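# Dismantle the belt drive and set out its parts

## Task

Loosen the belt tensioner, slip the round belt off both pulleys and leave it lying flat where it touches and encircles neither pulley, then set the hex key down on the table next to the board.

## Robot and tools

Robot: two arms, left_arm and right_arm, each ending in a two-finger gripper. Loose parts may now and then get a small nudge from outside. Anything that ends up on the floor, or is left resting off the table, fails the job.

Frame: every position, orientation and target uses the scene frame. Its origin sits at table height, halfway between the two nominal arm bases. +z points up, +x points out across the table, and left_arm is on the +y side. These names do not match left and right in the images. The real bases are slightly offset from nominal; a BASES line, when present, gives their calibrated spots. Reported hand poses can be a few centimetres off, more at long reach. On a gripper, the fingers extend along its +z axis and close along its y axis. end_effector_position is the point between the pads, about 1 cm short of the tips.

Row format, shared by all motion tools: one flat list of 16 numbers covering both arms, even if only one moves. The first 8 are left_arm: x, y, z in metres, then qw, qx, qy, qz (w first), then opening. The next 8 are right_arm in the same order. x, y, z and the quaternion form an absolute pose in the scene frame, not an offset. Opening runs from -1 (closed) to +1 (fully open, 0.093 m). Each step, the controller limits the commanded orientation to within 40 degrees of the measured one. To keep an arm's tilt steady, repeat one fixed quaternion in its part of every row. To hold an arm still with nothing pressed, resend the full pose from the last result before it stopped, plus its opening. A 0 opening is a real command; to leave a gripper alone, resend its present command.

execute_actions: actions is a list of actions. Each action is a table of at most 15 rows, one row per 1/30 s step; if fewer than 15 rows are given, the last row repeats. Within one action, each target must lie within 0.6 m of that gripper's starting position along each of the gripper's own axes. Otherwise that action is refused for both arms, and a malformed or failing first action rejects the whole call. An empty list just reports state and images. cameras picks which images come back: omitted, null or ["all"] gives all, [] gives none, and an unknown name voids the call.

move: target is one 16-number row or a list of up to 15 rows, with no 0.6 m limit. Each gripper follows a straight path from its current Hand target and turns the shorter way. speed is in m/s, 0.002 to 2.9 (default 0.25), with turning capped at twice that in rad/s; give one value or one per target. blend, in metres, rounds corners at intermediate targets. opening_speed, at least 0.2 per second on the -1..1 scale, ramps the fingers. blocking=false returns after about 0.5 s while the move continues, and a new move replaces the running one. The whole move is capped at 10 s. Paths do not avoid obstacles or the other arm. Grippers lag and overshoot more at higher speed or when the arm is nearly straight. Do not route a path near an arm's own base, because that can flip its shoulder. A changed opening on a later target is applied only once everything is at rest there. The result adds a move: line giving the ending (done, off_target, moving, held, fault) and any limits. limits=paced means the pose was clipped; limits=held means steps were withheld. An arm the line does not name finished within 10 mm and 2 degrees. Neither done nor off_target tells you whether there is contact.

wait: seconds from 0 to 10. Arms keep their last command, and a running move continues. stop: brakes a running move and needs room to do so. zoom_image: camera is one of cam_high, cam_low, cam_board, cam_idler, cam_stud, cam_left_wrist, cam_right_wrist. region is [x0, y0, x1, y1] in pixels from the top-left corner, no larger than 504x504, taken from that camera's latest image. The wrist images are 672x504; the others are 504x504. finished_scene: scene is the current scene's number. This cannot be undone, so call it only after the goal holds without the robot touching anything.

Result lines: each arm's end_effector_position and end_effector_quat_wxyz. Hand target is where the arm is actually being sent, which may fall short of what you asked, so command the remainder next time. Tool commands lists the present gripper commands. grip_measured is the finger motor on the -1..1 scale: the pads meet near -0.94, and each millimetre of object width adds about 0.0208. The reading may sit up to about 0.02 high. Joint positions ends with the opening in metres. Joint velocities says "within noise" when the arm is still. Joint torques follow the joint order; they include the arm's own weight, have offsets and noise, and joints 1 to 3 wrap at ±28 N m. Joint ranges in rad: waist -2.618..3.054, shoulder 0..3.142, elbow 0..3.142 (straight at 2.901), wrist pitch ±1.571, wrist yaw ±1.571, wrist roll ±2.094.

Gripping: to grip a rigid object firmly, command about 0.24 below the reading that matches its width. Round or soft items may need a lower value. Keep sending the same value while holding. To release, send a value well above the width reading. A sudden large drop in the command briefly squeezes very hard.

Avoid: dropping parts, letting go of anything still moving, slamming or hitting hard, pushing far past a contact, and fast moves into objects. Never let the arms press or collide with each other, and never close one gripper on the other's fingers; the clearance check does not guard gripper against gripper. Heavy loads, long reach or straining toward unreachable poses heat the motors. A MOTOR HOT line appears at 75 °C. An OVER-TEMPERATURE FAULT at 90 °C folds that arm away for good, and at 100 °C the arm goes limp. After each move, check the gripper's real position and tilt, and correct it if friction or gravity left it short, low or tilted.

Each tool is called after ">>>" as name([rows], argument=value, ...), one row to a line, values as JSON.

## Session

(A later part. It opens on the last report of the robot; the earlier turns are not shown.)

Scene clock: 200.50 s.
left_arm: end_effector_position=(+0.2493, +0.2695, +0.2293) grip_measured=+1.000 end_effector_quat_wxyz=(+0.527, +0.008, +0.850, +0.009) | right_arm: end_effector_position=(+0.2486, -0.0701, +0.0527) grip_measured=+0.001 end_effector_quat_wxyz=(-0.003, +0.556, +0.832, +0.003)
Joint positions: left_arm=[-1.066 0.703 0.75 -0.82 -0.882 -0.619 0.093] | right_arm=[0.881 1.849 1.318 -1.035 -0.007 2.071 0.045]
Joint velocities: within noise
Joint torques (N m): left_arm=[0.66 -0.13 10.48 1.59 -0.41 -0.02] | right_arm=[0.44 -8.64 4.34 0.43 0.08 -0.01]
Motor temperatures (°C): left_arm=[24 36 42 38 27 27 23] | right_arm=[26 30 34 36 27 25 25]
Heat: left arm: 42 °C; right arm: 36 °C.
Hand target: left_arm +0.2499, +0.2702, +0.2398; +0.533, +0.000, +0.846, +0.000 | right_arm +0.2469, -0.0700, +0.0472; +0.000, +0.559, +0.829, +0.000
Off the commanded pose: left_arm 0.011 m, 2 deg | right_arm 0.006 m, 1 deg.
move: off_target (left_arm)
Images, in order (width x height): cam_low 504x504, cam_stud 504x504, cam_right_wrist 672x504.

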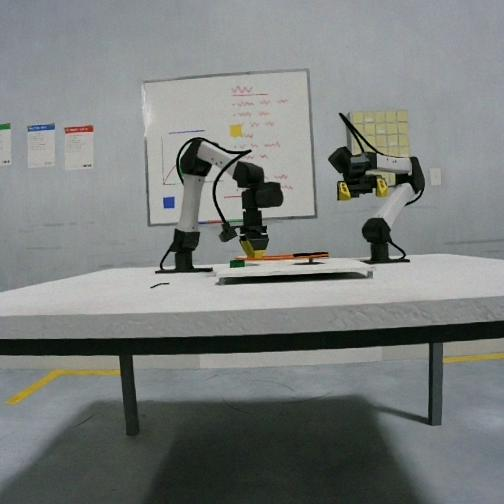

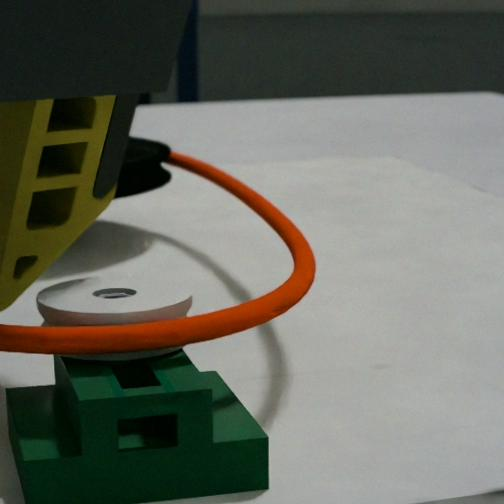

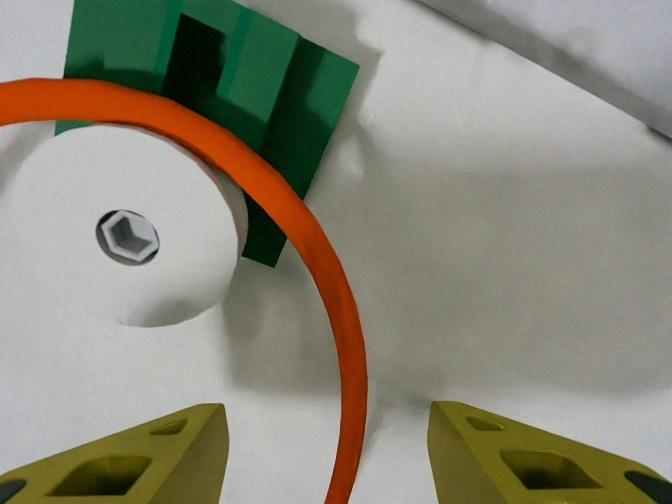

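>>> move([
  [0.25,0.27,0.24,0.533,0,0.846,0,1,0.2455,-0.070,0.041,0,0.559,0.829,0,0],
  [0.25,0.27,0.24,0.533,0,0.846,0,1,0.2455,-0.070,0.041,0,0.559,0.829,0,-1],
], speed=0.08, opening_speed=1.5, cameras=["cam_low","cam_right_wrist","cam_stud"])

>>> zoom_image(camera="cam_low", region=[200, 190, 350, 300])

Scene clock: 202.43 s.
left_arm: end_effector_position=(+0.2493, +0.2695, +0.2293) grip_measured=+1.000 end_effector_quat_wxyz=(+0.527, +0.008, +0.850, +0.009) | right_arm: end_effector_position=(+0.2476, -0.0696, +0.0479) grip_measured=-0.960 end_effector_quat_wxyz=(-0.003, +0.556, +0.831, +0.005)
Joint positions: left_arm=[-1.066 0.703 0.75 -0.82 -0.882 -0.619 0.093] | right_arm=[0.884 1.849 1.298 -1.01 -0.007 2.076 0]
Joint velocities: within noise
Joint torques (N m): left_arm=[0.68 -0.14 10.5 1.58 -0.42 -0.03] | right_arm=[0.46 -8.18 4.19 0.42 0.07 0]
Motor temperatures (°C): left_arm=[24 36 42 38 27 27 23] | right_arm=[26 30 34 36 27 25 25]
Heat: left arm: 42 °C; right arm: 36 °C.
Hand target: left_arm +0.2499, +0.2702, +0.2398; +0.533, +0.000, +0.846, +0.000 | right_arm +0.2455, -0.0701, +0.0411; +0.000, +0.559, +0.829, +0.000
Off the commanded pose: left_arm 0.011 m, 2 deg | right_arm 0.007 m, 1 deg.
move: off_target (left_arm)
Images, in order (width x height): cam_low 504x504, cam_stud 504x504, cam_right_wrist 672x504.

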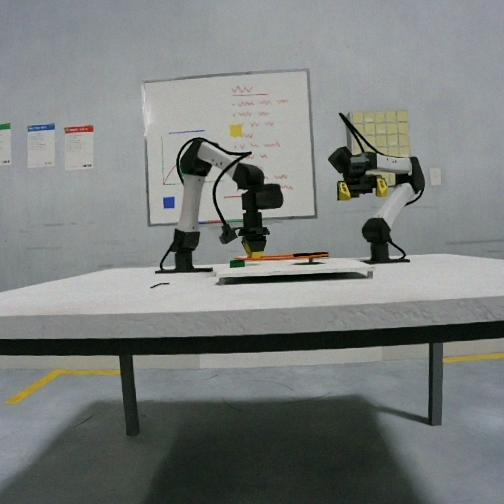

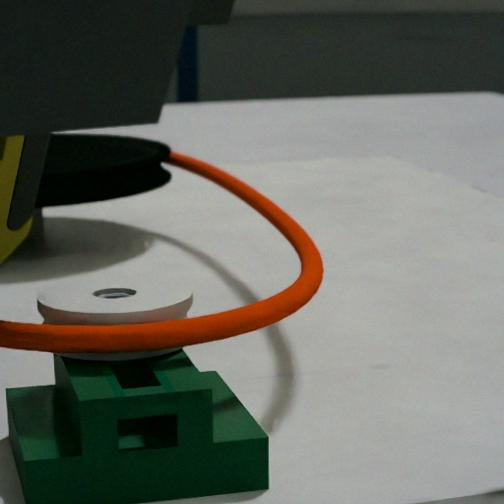

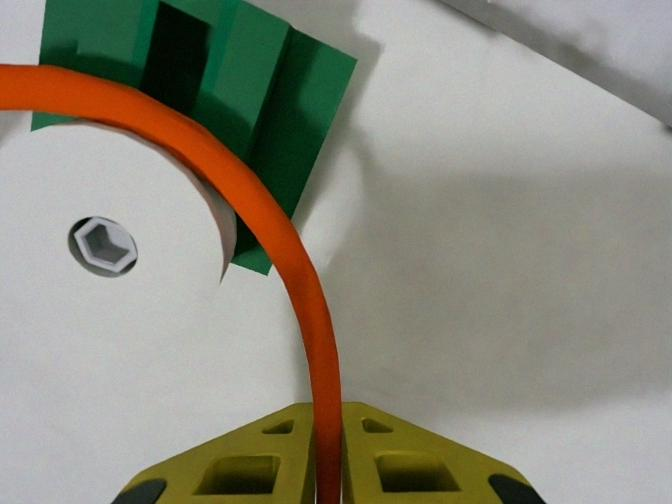

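Scaled by 3.360 from the camera's 504x504 image, which has a finer 720x720 frame.

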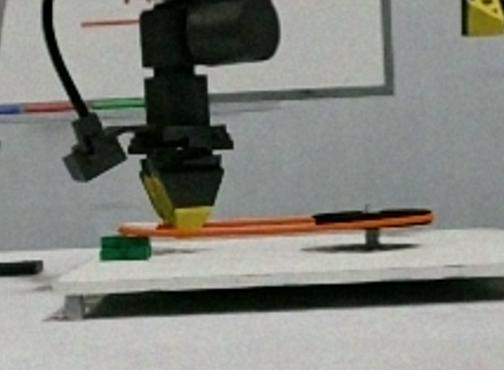

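>>> move(target=[0.25,0.27,0.24,0.533,0,0.846,0,1,0.2455,-0.088,0.078,0,0.559,0.829,0,-1], speed=0.1, cameras=["cam_low","cam_stud","cam_idler","cam_board","cam_right_wrist"])

>>> zoom_image(camera="cam_low", region=[200, 190, 350, 300])

Scene clock: 203.57 s.
left_arm: end_effector_position=(+0.2493, +0.2695, +0.2293) grip_measured=+1.000 end_effector_quat_wxyz=(+0.527, +0.008, +0.850, +0.009) | right_arm: end_effector_position=(+0.2434, -0.0857, +0.0629) grip_measured=-0.968 end_effector_quat_wxyz=(-0.004, +0.561, +0.828, -0.008)
Joint positions: left_arm=[-1.066 0.703 0.75 -0.82 -0.882 -0.619 0.093] | right_arm=[0.863 1.8 1.298 -1.084 -0.007 2.067 0]
Joint velocities: within noise
Joint torques (N m): left_arm=[0.68 -0.1 10.44 1.59 -0.42 -0.03] | right_arm=[-0.5 -11.34 7.56 -0.1 0.1 -0.29]
Motor temperatures (°C): left_arm=[24 36 42 38 27 27 23] | right_arm=[26 31 34 36 27 25 25]
Heat: left arm: 42 °C; right arm: 36 °C.
Hand target: left_arm +0.2499, +0.2702, +0.2398; +0.533, +0.000, +0.846, +0.000 | right_arm +0.2453, -0.0881, +0.0775; +0.000, +0.559, +0.829, +0.000
Off the commanded pose: left_arm 0.011 m, 2 deg | right_arm 0.015 m, 1 deg.
move: off_target (left_arm, right_arm)
Images, in order (width x height): cam_low 504x504, cam_board 504x504, cam_idler 504x504, cam_stud 504x504, cam_right_wrist 672x504.

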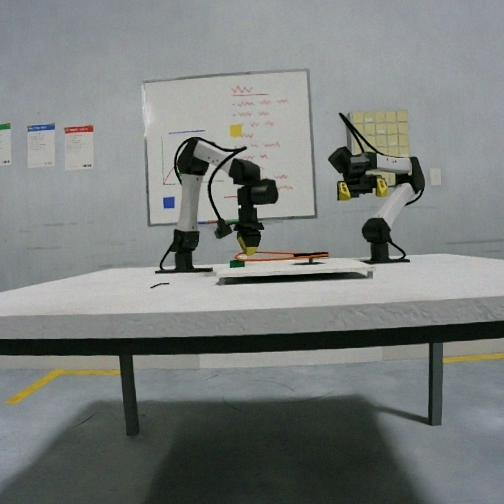

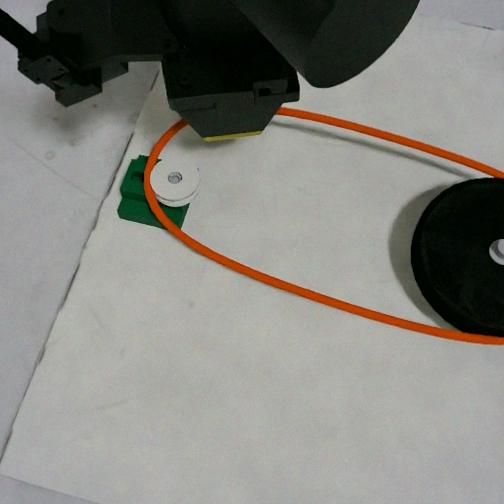

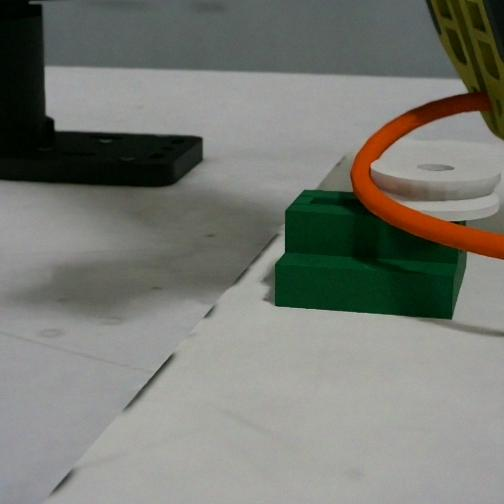

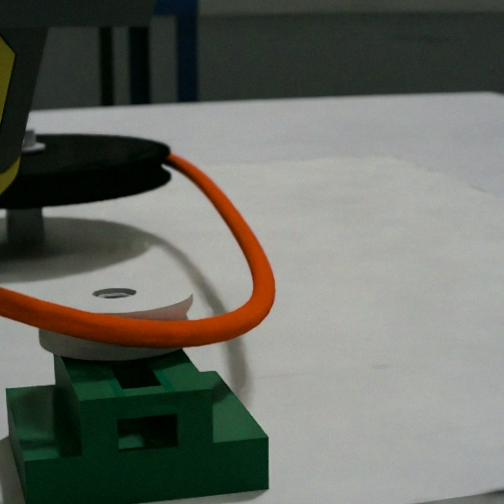

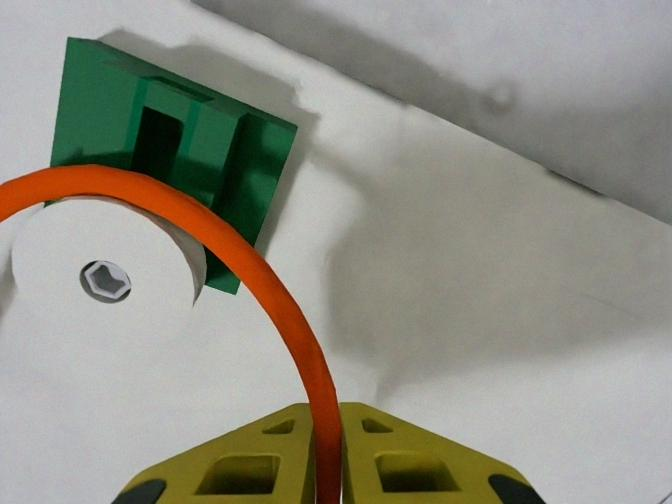

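Scaled by 3.360 from the camera's 504x504 image, which has a finer 720x720 frame.

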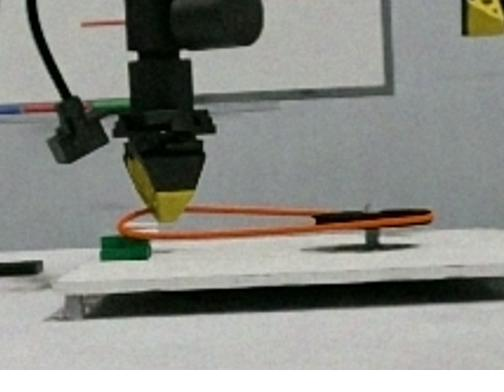

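>>> move(target=[0.25,0.27,0.24,0.533,0,0.846,0,1,0.256,-0.097,0.115,0,0.5,0.866,0,-1], speed=0.1, cameras=["cam_low","cam_stud","cam_idler","cam_board","cam_right_wrist"])

>>> zoom_image(camera="cam_low", region=[200, 190, 350, 300])

Scene clock: 205.10 s.
left_arm: end_effector_position=(+0.2493, +0.2695, +0.2293) grip_measured=+1.000 end_effector_quat_wxyz=(+0.527, +0.008, +0.850, +0.009) | right_arm: end_effector_position=(+0.2523, -0.0943, +0.0984) grip_measured=-0.968 end_effector_quat_wxyz=(-0.006, +0.500, +0.866, -0.012)
Joint positions: left_arm=[-1.066 0.703 0.75 -0.82 -0.882 -0.619 0.093] | right_arm=[0.825 1.782 1.418 -1.234 -0.007 1.883 0]
Joint velocities: within noise
Joint torques (N m): left_arm=[0.7 -0.13 10.47 1.58 -0.43 -0.03] | right_arm=[-0.98 -11.33 8.16 -0.06 0.07 -0.26]
Motor temperatures (°C): left_arm=[24 36 42 38 27 27 23] | right_arm=[26 31 34 35 27 25 25]
Heat: left arm: 42 °C; right arm: 35 °C.
Hand target: left_arm +0.2499, +0.2702, +0.2398; +0.533, +0.000, +0.846, +0.000 | right_arm +0.2558, -0.0971, +0.1145; +0.000, +0.500, +0.866, +0.000
Off the commanded pose: left_arm 0.011 m, 2 deg | right_arm 0.017 m, 2 deg.
move: off_target (left_arm, right_arm)
Images, in order (width x height): cam_low 504x504, cam_board 504x504, cam_idler 504x504, cam_stud 504x504, cam_right_wrist 672x504.

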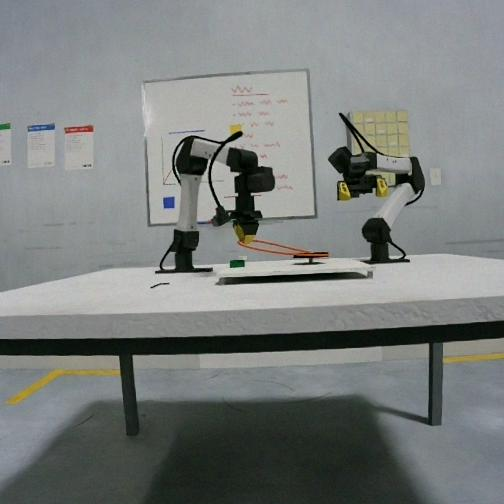

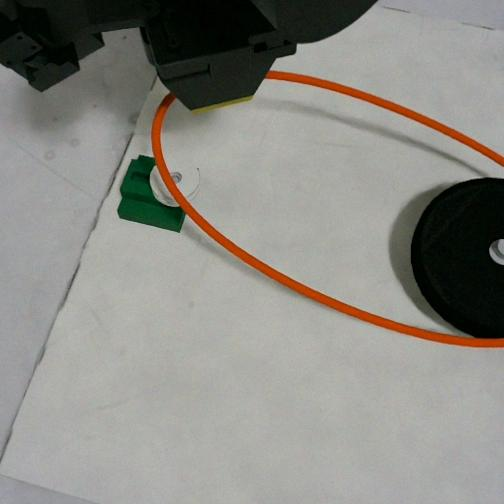

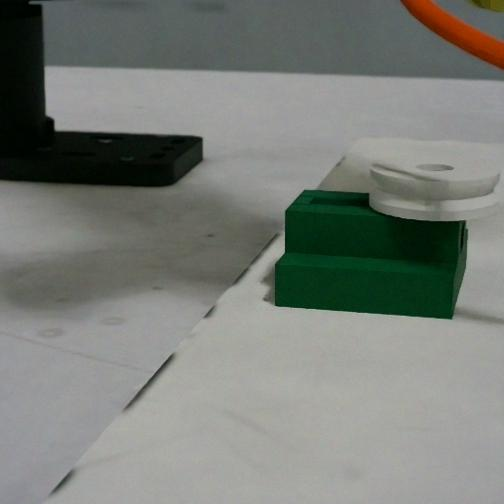

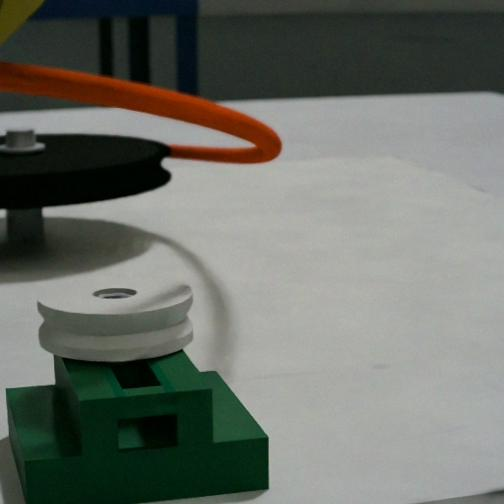

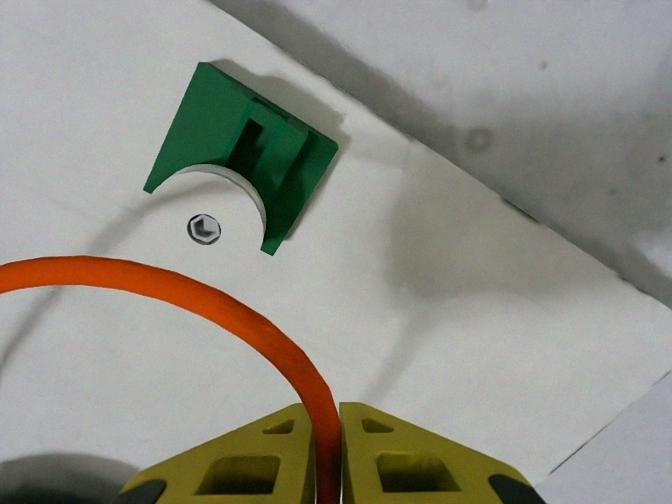

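Scaled by 3.360 from the camera's 504x504 image, which has a finer 720x720 frame.

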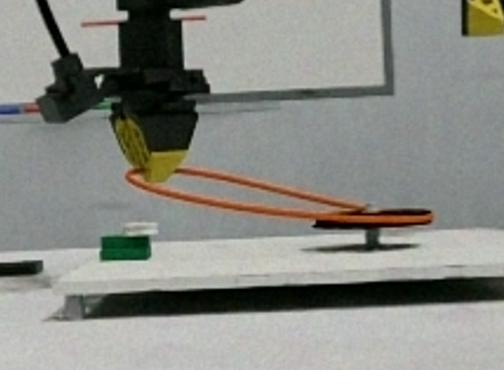

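Off the idler. Next steps.

>>> move([
  [0.25,0.27,0.24,0.533,0,0.846,0,1,0.255,-0.055,0.100,0,0.5,0.866,0,-1],
  [0.25,0.27,0.24,0.533,0,0.846,0,1,0.253,-0.025,0.100,0,0.5,0.866,0,-1],
], speed=0.1, cameras=["cam_low","cam_high","cam_board","cam_stud"])

>>> zoom_image(camera="cam_low", region=[200, 190, 350, 300])

>>> zoom_image(camera="cam_high", region=[150, 170, 330, 330])

Scene clock: 206.73 s.
left_arm: end_effector_position=(+0.2493, +0.2695, +0.2293) grip_measured=+1.000 end_effector_quat_wxyz=(+0.527, +0.008, +0.850, +0.009) | right_arm: end_effector_position=(+0.2512, -0.0278, +0.0967) grip_measured=-0.968 end_effector_quat_wxyz=(-0.003, +0.494, +0.869, +0.002)
Joint positions: left_arm=[-1.066 0.703 0.75 -0.82 -0.882 -0.619 0.093] | right_arm=[0.947 1.953 1.637 -1.252 -0.007 1.992 0]
Joint velocities: within noise
Joint torques (N m): left_arm=[0.68 -0.14 10.5 1.58 -0.42 -0.03] | right_arm=[0.12 -9.05 8.51 0.09 0.07 0.03]
Motor temperatures (°C): left_arm=[24 35 42 38 27 27 23] | right_arm=[26 31 34 35 27 25 25]
Heat: left arm: 42 °C; right arm: 35 °C.
Hand target: left_arm +0.2499, +0.2702, +0.2398; +0.533, +0.000, +0.846, +0.000 | right_arm +0.2530, -0.0251, +0.1000; +0.000, +0.500, +0.866, +0.001
Off the commanded pose: left_arm 0.011 m, 2 deg | right_arm 0.005 m, 1 deg.
move: off_target (left_arm)
Images, in order (width x height): cam_high 504x504, cam_low 504x504, cam_board 504x504, cam_stud 504x504.

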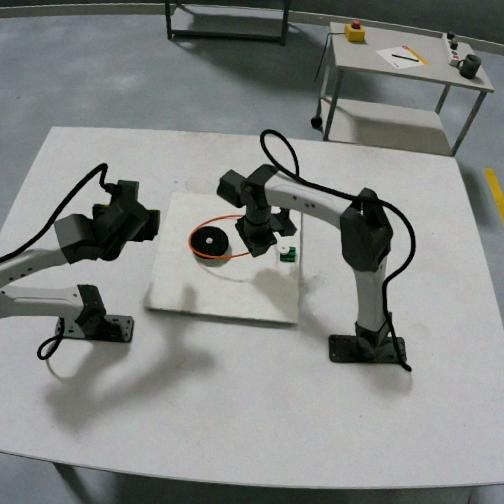

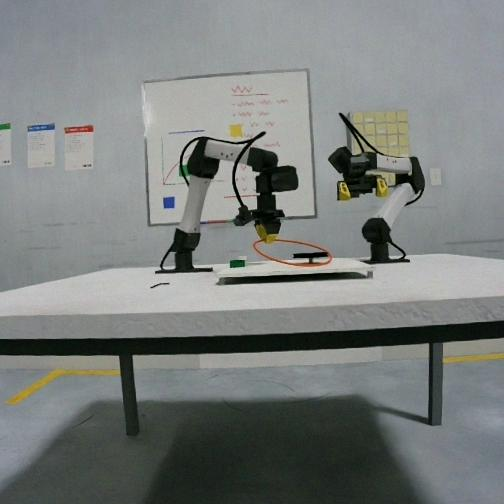

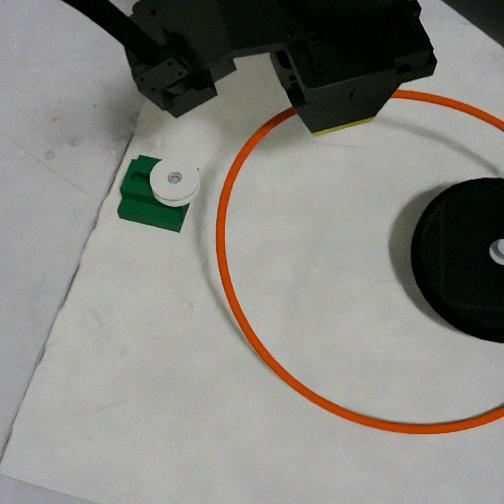

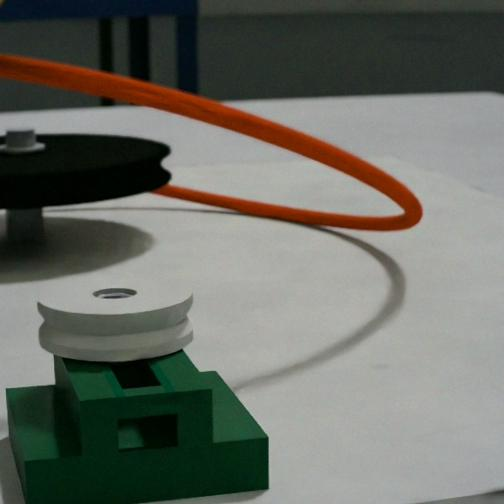

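Scaled by 3.360 from the camera's 504x504 image, which has a finer 720x720 frame.

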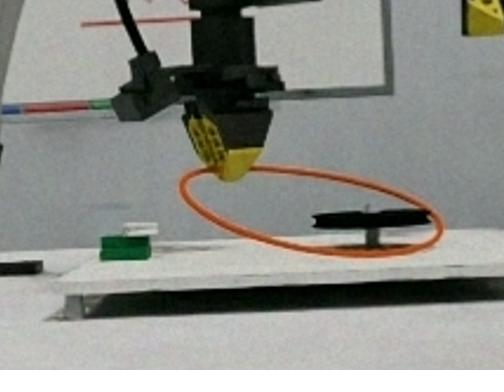

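Scaled by 2.800 from the camera's 504x504 image, which has a finer 720x720 frame.

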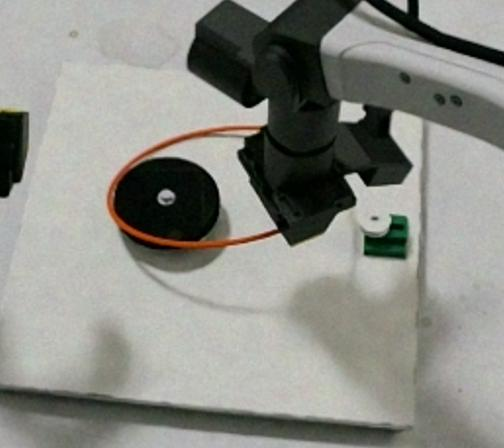

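>>> move([
  [0.25,0.27,0.24,0.533,0,0.846,0,1,0.248,-0.028,0.125,0.150,0.477,0.826,0.260,-1],
  [0.25,0.27,0.24,0.533,0,0.846,0,1,0.246,-0.035,0.18,0.150,0.477,0.826,0.260,-1],
], speed=0.12, cameras=["cam_low","cam_high","cam_board"])

>>> zoom_image(camera="cam_low", region=[200, 150, 400, 300])

>>> zoom_image(camera="cam_high", region=[150, 170, 330, 330])

Scene clock: 210.80 s.
left_arm: end_effector_position=(+0.2493, +0.2695, +0.2293) grip_measured=+1.000 end_effector_quat_wxyz=(+0.527, +0.008, +0.850, +0.009) | right_arm: end_effector_position=(+0.2425, -0.0362, +0.1629) grip_measured=-0.968 end_effector_quat_wxyz=(+0.141, +0.473, +0.835, +0.242)
Joint positions: left_arm=[-1.066 0.703 0.75 -0.82 -0.882 -0.619 0.093] | right_arm=[1.096 1.466 1.202 -0.816 0.3 2.063 0]
Joint velocities: within noise
Joint torques (N m): left_arm=[0.69 -0.1 10.48 1.59 -0.42 -0.03] | right_arm=[0.16 -8.06 9.14 0.98 0.4 -0.12]
Motor temperatures (°C): left_arm=[24 35 43 38 27 27 23] | right_arm=[26 32 34 35 27 25 26]
Heat: left arm: 43 °C; right arm: 35 °C.
Hand target: left_arm +0.2499, +0.2702, +0.2398; +0.533, +0.000, +0.846, +0.000 | right_arm +0.2459, -0.0352, +0.1799; +0.150, +0.477, +0.826, +0.260
Off the commanded pose: left_arm 0.011 m, 2 deg | right_arm 0.018 m, 3 deg.
move: off_target (left_arm, right_arm)
Images, in order (width x height): cam_high 504x504, cam_low 504x504, cam_board 504x504.

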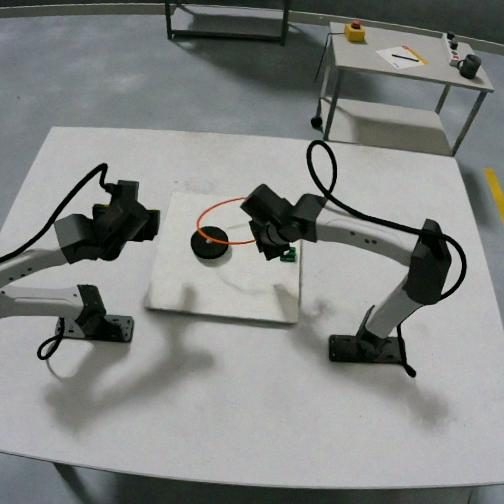

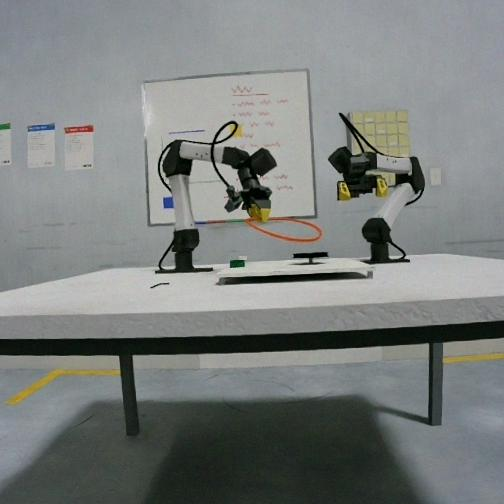

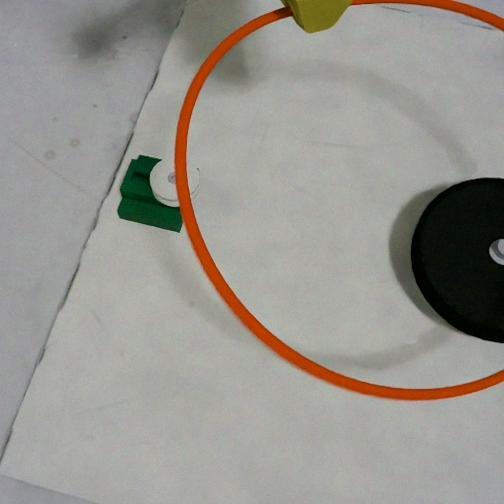

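Scaled by 2.520 from the camera's 504x504 image, which has a finer 720x720 frame.

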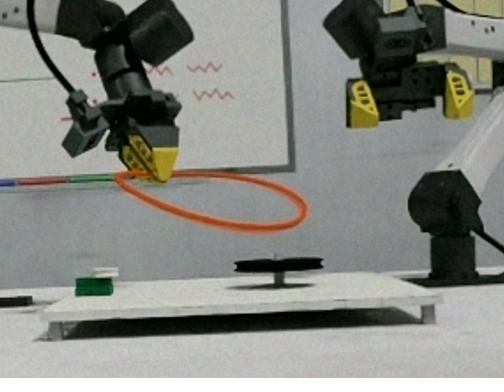

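Scaled by 2.800 from the camera's 504x504 image, which has a finer 720x720 frame.

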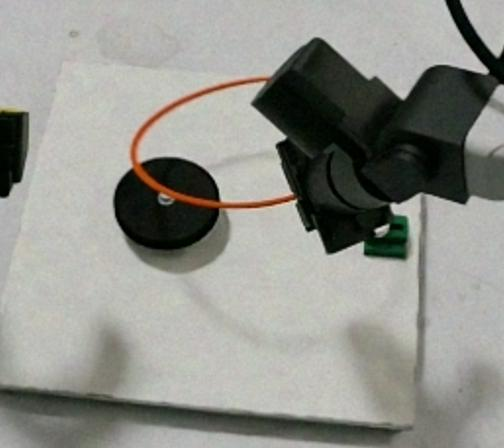

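>>> move([
  [0.25,0.27,0.24,0.533,0,0.846,0,1,0.115,-0.035,0.18,0.150,0.477,0.826,0.260,-1],
], speed=0.12, cameras=["cam_low","cam_high"])

>>> zoom_image(camera="cam_low", region=[200, 150, 400, 300])

>>> zoom_image(camera="cam_high", region=[150, 190, 330, 350])

Scene clock: 212.53 s.
left_arm: end_effector_position=(+0.2493, +0.2695, +0.2293) grip_measured=+1.000 end_effector_quat_wxyz=(+0.527, +0.008, +0.850, +0.009) | right_arm: end_effector_position=(+0.1163, -0.0281, +0.1809) grip_measured=-0.968 end_effector_quat_wxyz=(+0.093, +0.316, +0.901, +0.282)
Joint positions: left_arm=[-1.066 0.703 0.75 -0.82 -0.882 -0.619 0.093] | right_arm=[1.478 1.265 1.098 -0.88 0.314 2.08 0]
Joint velocities: within noise
Joint torques (N m): left_arm=[0.69 -0.13 10.5 1.59 -0.42 -0.02] | right_arm=[0.21 -6.2 5.15 1.01 0.3 -0.06]
Motor temperatures (°C): left_arm=[24 35 43 38 27 27 23] | right_arm=[26 32 34 35 27 25 26]
Heat: left arm: 43 °C; right arm: 35 °C.
Hand target: left_arm +0.2499, +0.2702, +0.2398; +0.533, +0.000, +0.846, +0.000 | right_arm +0.1156, -0.0349, +0.1798; +0.096, +0.320, +0.900, +0.279
Off the commanded pose: left_arm 0.011 m, 2 deg | right_arm 0.007 m, 22 deg.
joint sent to its limit (right arm) — joint 6 (wrist roll), upper limit. The joint targets are off in orientation, not in position.
move: off_target (left_arm, right_arm)
Images, in order (width x height): cam_high 504x504, cam_low 504x504.

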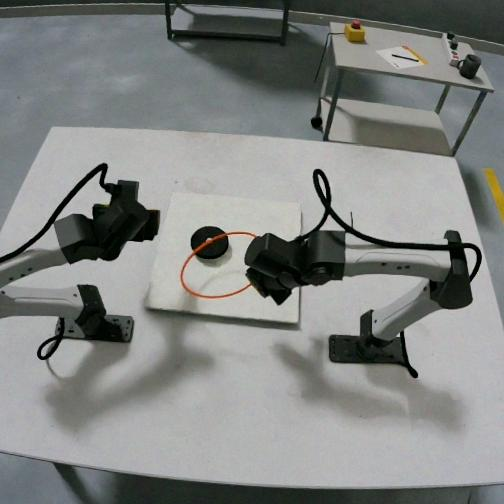

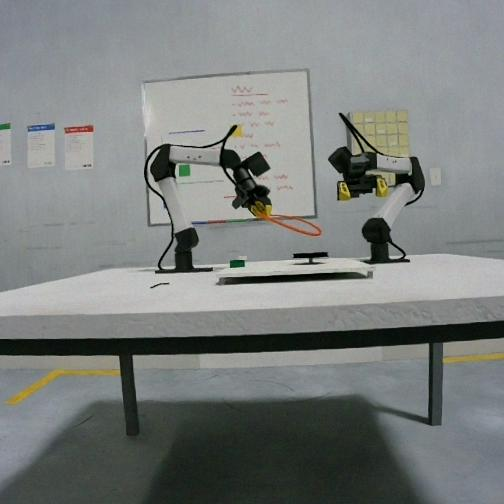

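Scaled by 2.520 from the camera's 504x504 image, which has a finer 720x720 frame.

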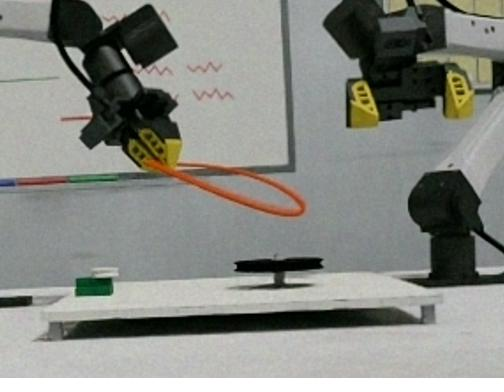

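Scaled by 2.800 from the camera's 504x504 image, which has a finer 720x720 frame.

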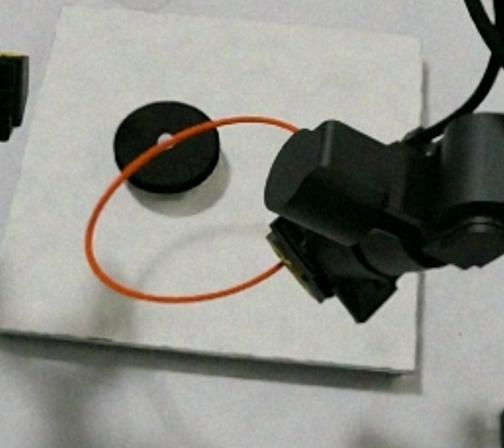

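>>> move([
  [0.25,0.27,0.24,0.533,0,0.846,0,1,0.115,-0.085,0.15,0.100,0.320,0.900,0.279,-1],
  [0.25,0.27,0.24,0.533,0,0.846,0,1,-0.075,-0.087,0.12,0.0367,0.116,0.9466,0.298,-1],
], speed=0.13, blend=[0.03,0], cameras=["cam_low","cam_high"])

>>> zoom_image(camera="cam_low", region=[200, 150, 400, 300])

>>> zoom_image(camera="cam_high", region=[150, 220, 350, 400])

Scene clock: 215.57 s.
left_arm: end_effector_position=(+0.2493, +0.2695, +0.2293) grip_measured=+1.000 end_effector_quat_wxyz=(+0.527, +0.008, +0.850, +0.009) | right_arm: end_effector_position=(-0.0732, -0.0889, +0.1220) grip_measured=-0.968 end_effector_quat_wxyz=(-0.018, -0.012, +0.960, +0.281)
Joint positions: left_arm=[-1.066 0.703 0.75 -0.82 -0.882 -0.619 0.093] | right_arm=[2.165 1.091 0.775 -0.75 0.277 2.08 0]
Joint velocities: within noise
Joint torques (N m): left_arm=[0.66 -0.17 10.48 1.59 -0.42 -0.03] | right_arm=[0.42 -2.4 5.68 1.31 0.31 -0.07]
Motor temperatures (°C): left_arm=[24 35 43 38 27 27 23] | right_arm=[26 32 34 35 27 25 26]
Heat: left arm: 43 °C; right arm: 35 °C.
Hand target: left_arm +0.2499, +0.2702, +0.2398; +0.533, +0.000, +0.846, +0.000 | right_arm -0.0744, -0.0867, +0.1201; -0.017, -0.007, +0.958, +0.286
Off the commanded pose: left_arm 0.011 m, 2 deg | right_arm 0.003 m, 16 deg.
joint sent to its limit (right arm) — joint 6 (wrist roll), upper limit. The joint targets are off in orientation, not in position.
move: off_target (left_arm, right_arm); blend cut to 0.0292 m at target 1
Images, in order (width x height): cam_high 504x504, cam_low 504x504.

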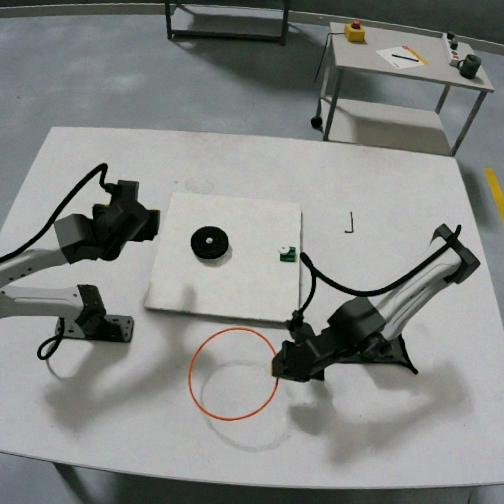

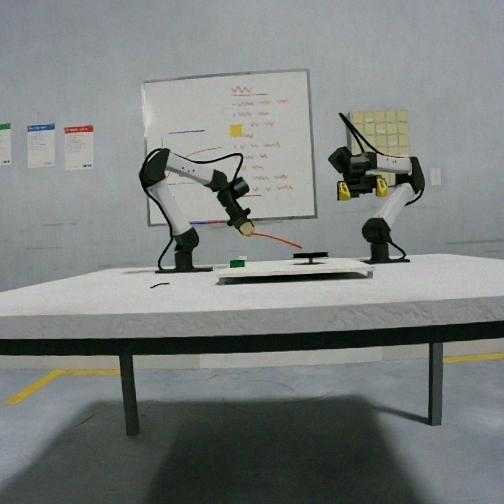

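Scaled by 2.520 from the camera's 504x504 image, which has a finer 720x720 frame.

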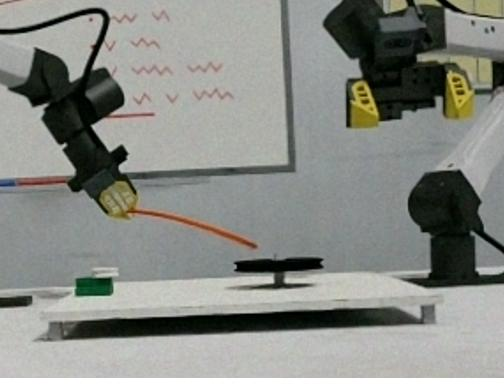

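Scaled by 2.520 from the camera's 504x504 image, which has a finer 720x720 frame.

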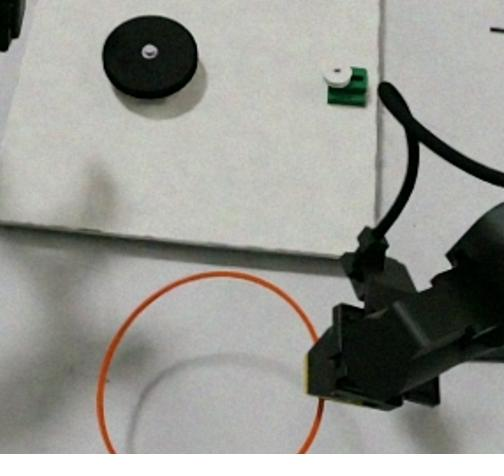

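>>> move([
  [0.25,0.27,0.24,0.533,0,0.846,0,1,-0.05,-0.091,0.03,-0.019,-0.006,0.958,0.285,-1],
  [0.25,0.27,0.24,0.533,0,0.846,0,1,-0.05,-0.091,0.008,-0.019,-0.006,0.958,0.285,-1],
], speed=[0.1,0.04], cameras=["cam_low","cam_high","cam_right_wrist"])

>>> zoom_image(camera="cam_low", region=[200, 190, 350, 300])

>>> zoom_image(camera="cam_high", region=[150, 250, 350, 430])

Scene clock: 217.60 s.
left_arm: end_effector_position=(+0.2493, +0.2695, +0.2293) grip_measured=+1.000 end_effector_quat_wxyz=(+0.527, +0.008, +0.850, +0.009) | right_arm: end_effector_position=(-0.0500, -0.0952, +0.0101) grip_measured=-0.968 end_effector_quat_wxyz=(-0.016, -0.003, +0.961, +0.275)
Joint positions: left_arm=[-1.066 0.703 0.75 -0.82 -0.882 -0.619 0.093] | right_arm=[2.075 1.205 0.364 -0.219 0.234 2.018 0]
Joint velocities: within noise
Joint torques (N m): left_arm=[0.68 -0.14 10.47 1.58 -0.42 -0.03] | right_arm=[-0.87 -2.03 4.41 1.64 0.16 -0.4]
Motor temperatures (°C): left_arm=[24 35 43 38 27 27 23] | right_arm=[26 31 34 35 27 25 26]
Heat: left arm: 43 °C; right arm: 35 °C.
Hand target: left_arm +0.2499, +0.2702, +0.2398; +0.533, +0.000, +0.846, +0.000 | right_arm -0.0499, -0.0913, +0.0083; -0.019, -0.006, +0.958, +0.285
Off the commanded pose: left_arm 0.011 m, 2 deg | right_arm 0.005 m, 1 deg.
move: off_target (left_arm)
Images, in order (width x height): cam_high 504x504, cam_low 504x504, cam_right_wrist 672x504.

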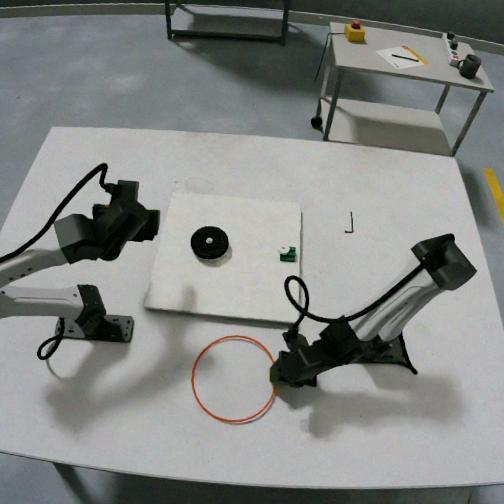

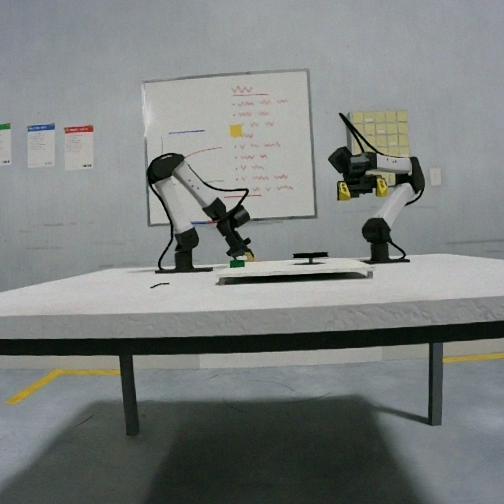

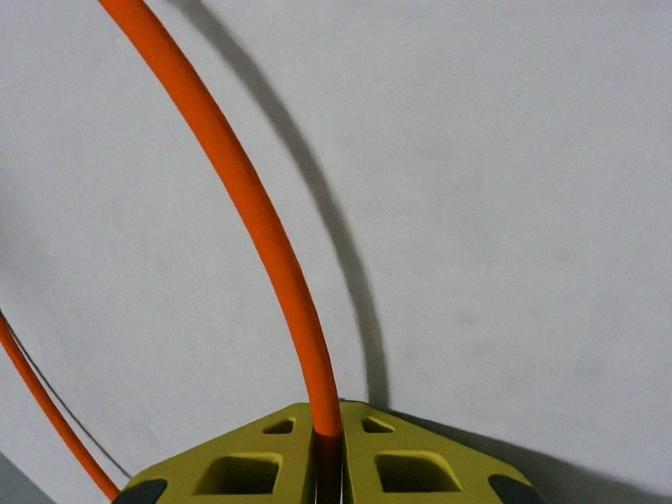

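Scaled by 3.360 from the camera's 504x504 image, which has a finer 720x720 frame.

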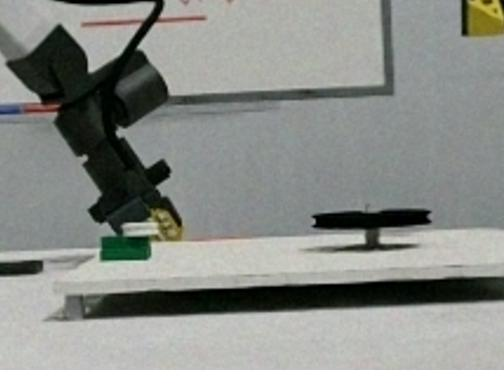

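Scaled by 2.520 from the camera's 504x504 image, which has a finer 720x720 frame.

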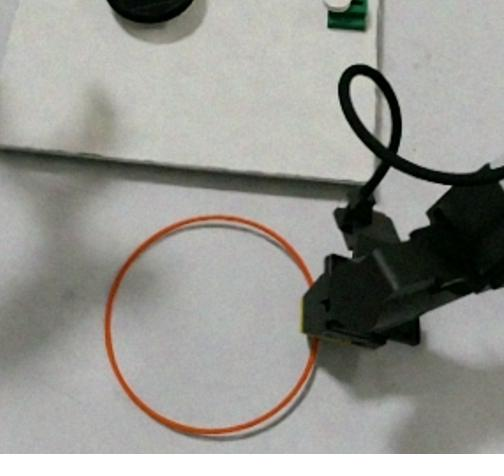

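>>> move([
  [0.25,0.27,0.24,0.533,0,0.846,0,1,-0.05,-0.091,-0.002,-0.019,-0.006,0.958,0.285,-1],
], speed=[0.03], cameras=["cam_high","cam_right_wrist"])

>>> move(target=[0.25,0.27,0.24,0.533,0,0.846,0,1,-0.05,-0.091,0.004,-0.019,-0.006,0.958,0.285,-0.65], opening_speed=0.4, cameras=["cam_high","cam_right_wrist"])

>>> zoom_image(camera="cam_high", region=[150, 250, 350, 430])

Scene clock: 218.60 s.
left_arm: end_effector_position=(+0.2493, +0.2695, +0.2293) grip_measured=+1.000 end_effector_quat_wxyz=(+0.527, +0.008, +0.850, +0.009) | right_arm: end_effector_position=(-0.0497, -0.0957, +0.0083) grip_measured=-0.968 end_effector_quat_wxyz=(-0.017, -0.003, +0.961, +0.277)
Joint positions: left_arm=[-1.066 0.703 0.75 -0.82 -0.882 -0.619 0.093] | right_arm=[2.075 1.205 0.353 -0.203 0.234 2.017 0]
Joint velocities: within noise
Joint torques (N m): left_arm=[0.66 -0.1 10.5 1.59 -0.41 -0.03] | right_arm=[-0.75 0.77 3.15 2 0.15 -0.33]
Motor temperatures (°C): left_arm=[24 35 43 38 27 27 23] | right_arm=[26 31 34 35 27 25 26]
Heat: left arm: 43 °C; right arm: 35 °C.
Hand target: left_arm +0.2499, +0.2702, +0.2398; +0.533, +0.000, +0.846, +0.000 | right_arm -0.0495, -0.0925, -0.0005; -0.018, -0.006, +0.959, +0.284
Off the commanded pose: left_arm 0.011 m, 2 deg | right_arm 0.011 m, 1 deg.
move: off_target (left_arm, right_arm)
Images, in order (width x height): cam_high 504x504, cam_right_wrist 672x504.

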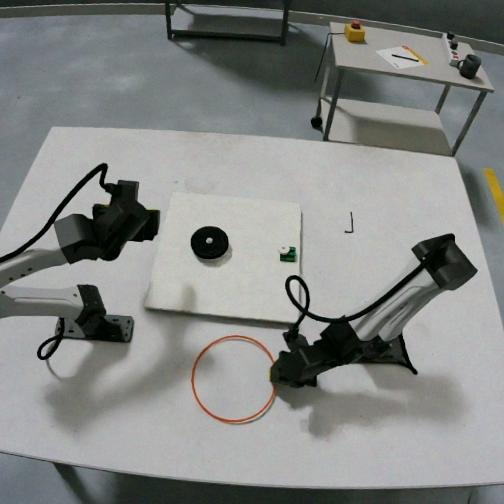

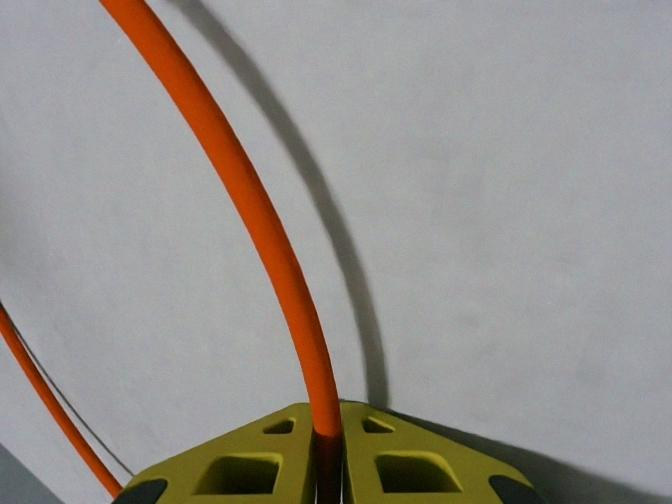

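Scene clock: 219.70 s.
left_arm: end_effector_position=(+0.2493, +0.2695, +0.2293) grip_measured=+1.000 end_effector_quat_wxyz=(+0.527, +0.008, +0.850, +0.009) | right_arm: end_effector_position=(-0.0499, -0.0929, +0.0104) grip_measured=-0.651 end_effector_quat_wxyz=(-0.017, -0.002, +0.959, +0.284)
Joint positions: left_arm=[-1.066 0.703 0.75 -0.82 -0.882 -0.619 0.093] | right_arm=[2.075 1.203 0.353 -0.191 0.241 2.016 0.014]
Joint velocities: within noise
Joint torques (N m): left_arm=[0.66 -0.12 10.47 1.58 -0.42 -0.03] | right_arm=[-0.72 -0.53 4.41 1.64 0.11 -0.35]
Motor temperatures (°C): left_arm=[24 35 43 38 27 27 23] | right_arm=[26 31 34 35 27 25 26]
Heat: left arm: 43 °C; right arm: 35 °C.
Hand target: left_arm +0.2499, +0.2702, +0.2398; +0.533, +0.000, +0.846, +0.000 | right_arm -0.0499, -0.0915, +0.0045; -0.019, -0.006, +0.958, +0.285
Off the commanded pose: left_arm 0.011 m, 2 deg | right_arm 0.007 m, 0 deg.
move: off_target (left_arm)
Images, in order (width x height): cam_high 504x504, cam_right_wrist 672x504.

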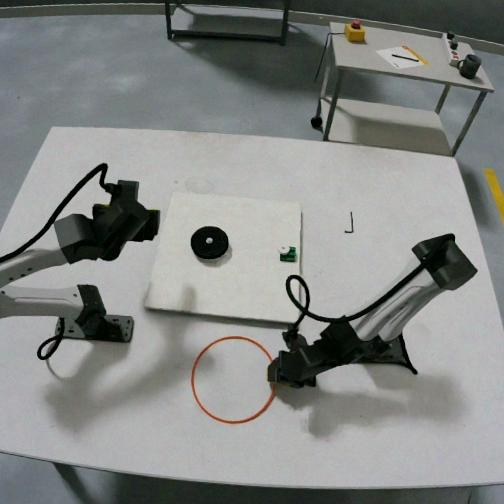

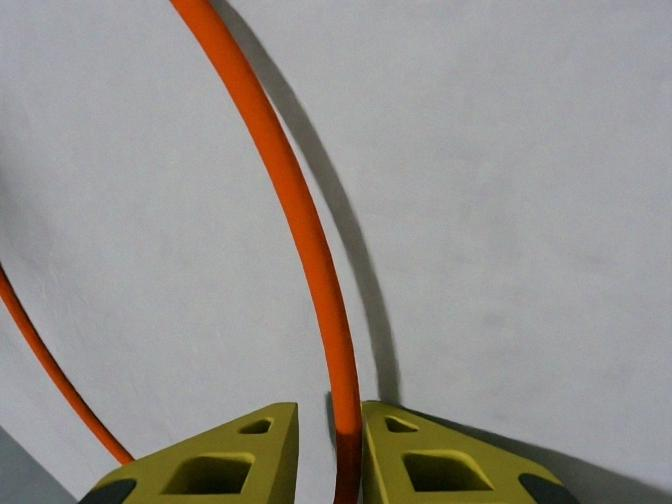

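Scaled by 2.520 from the camera's 504x504 image, which has a finer 720x720 frame.

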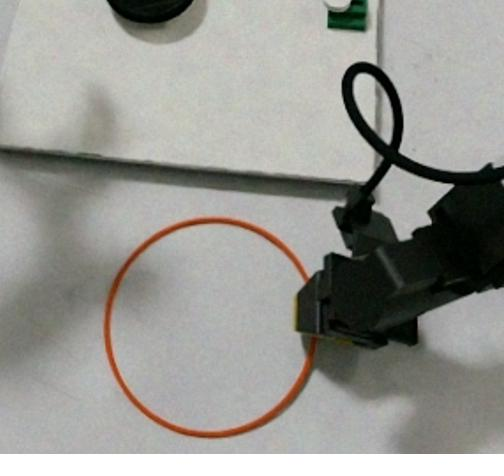

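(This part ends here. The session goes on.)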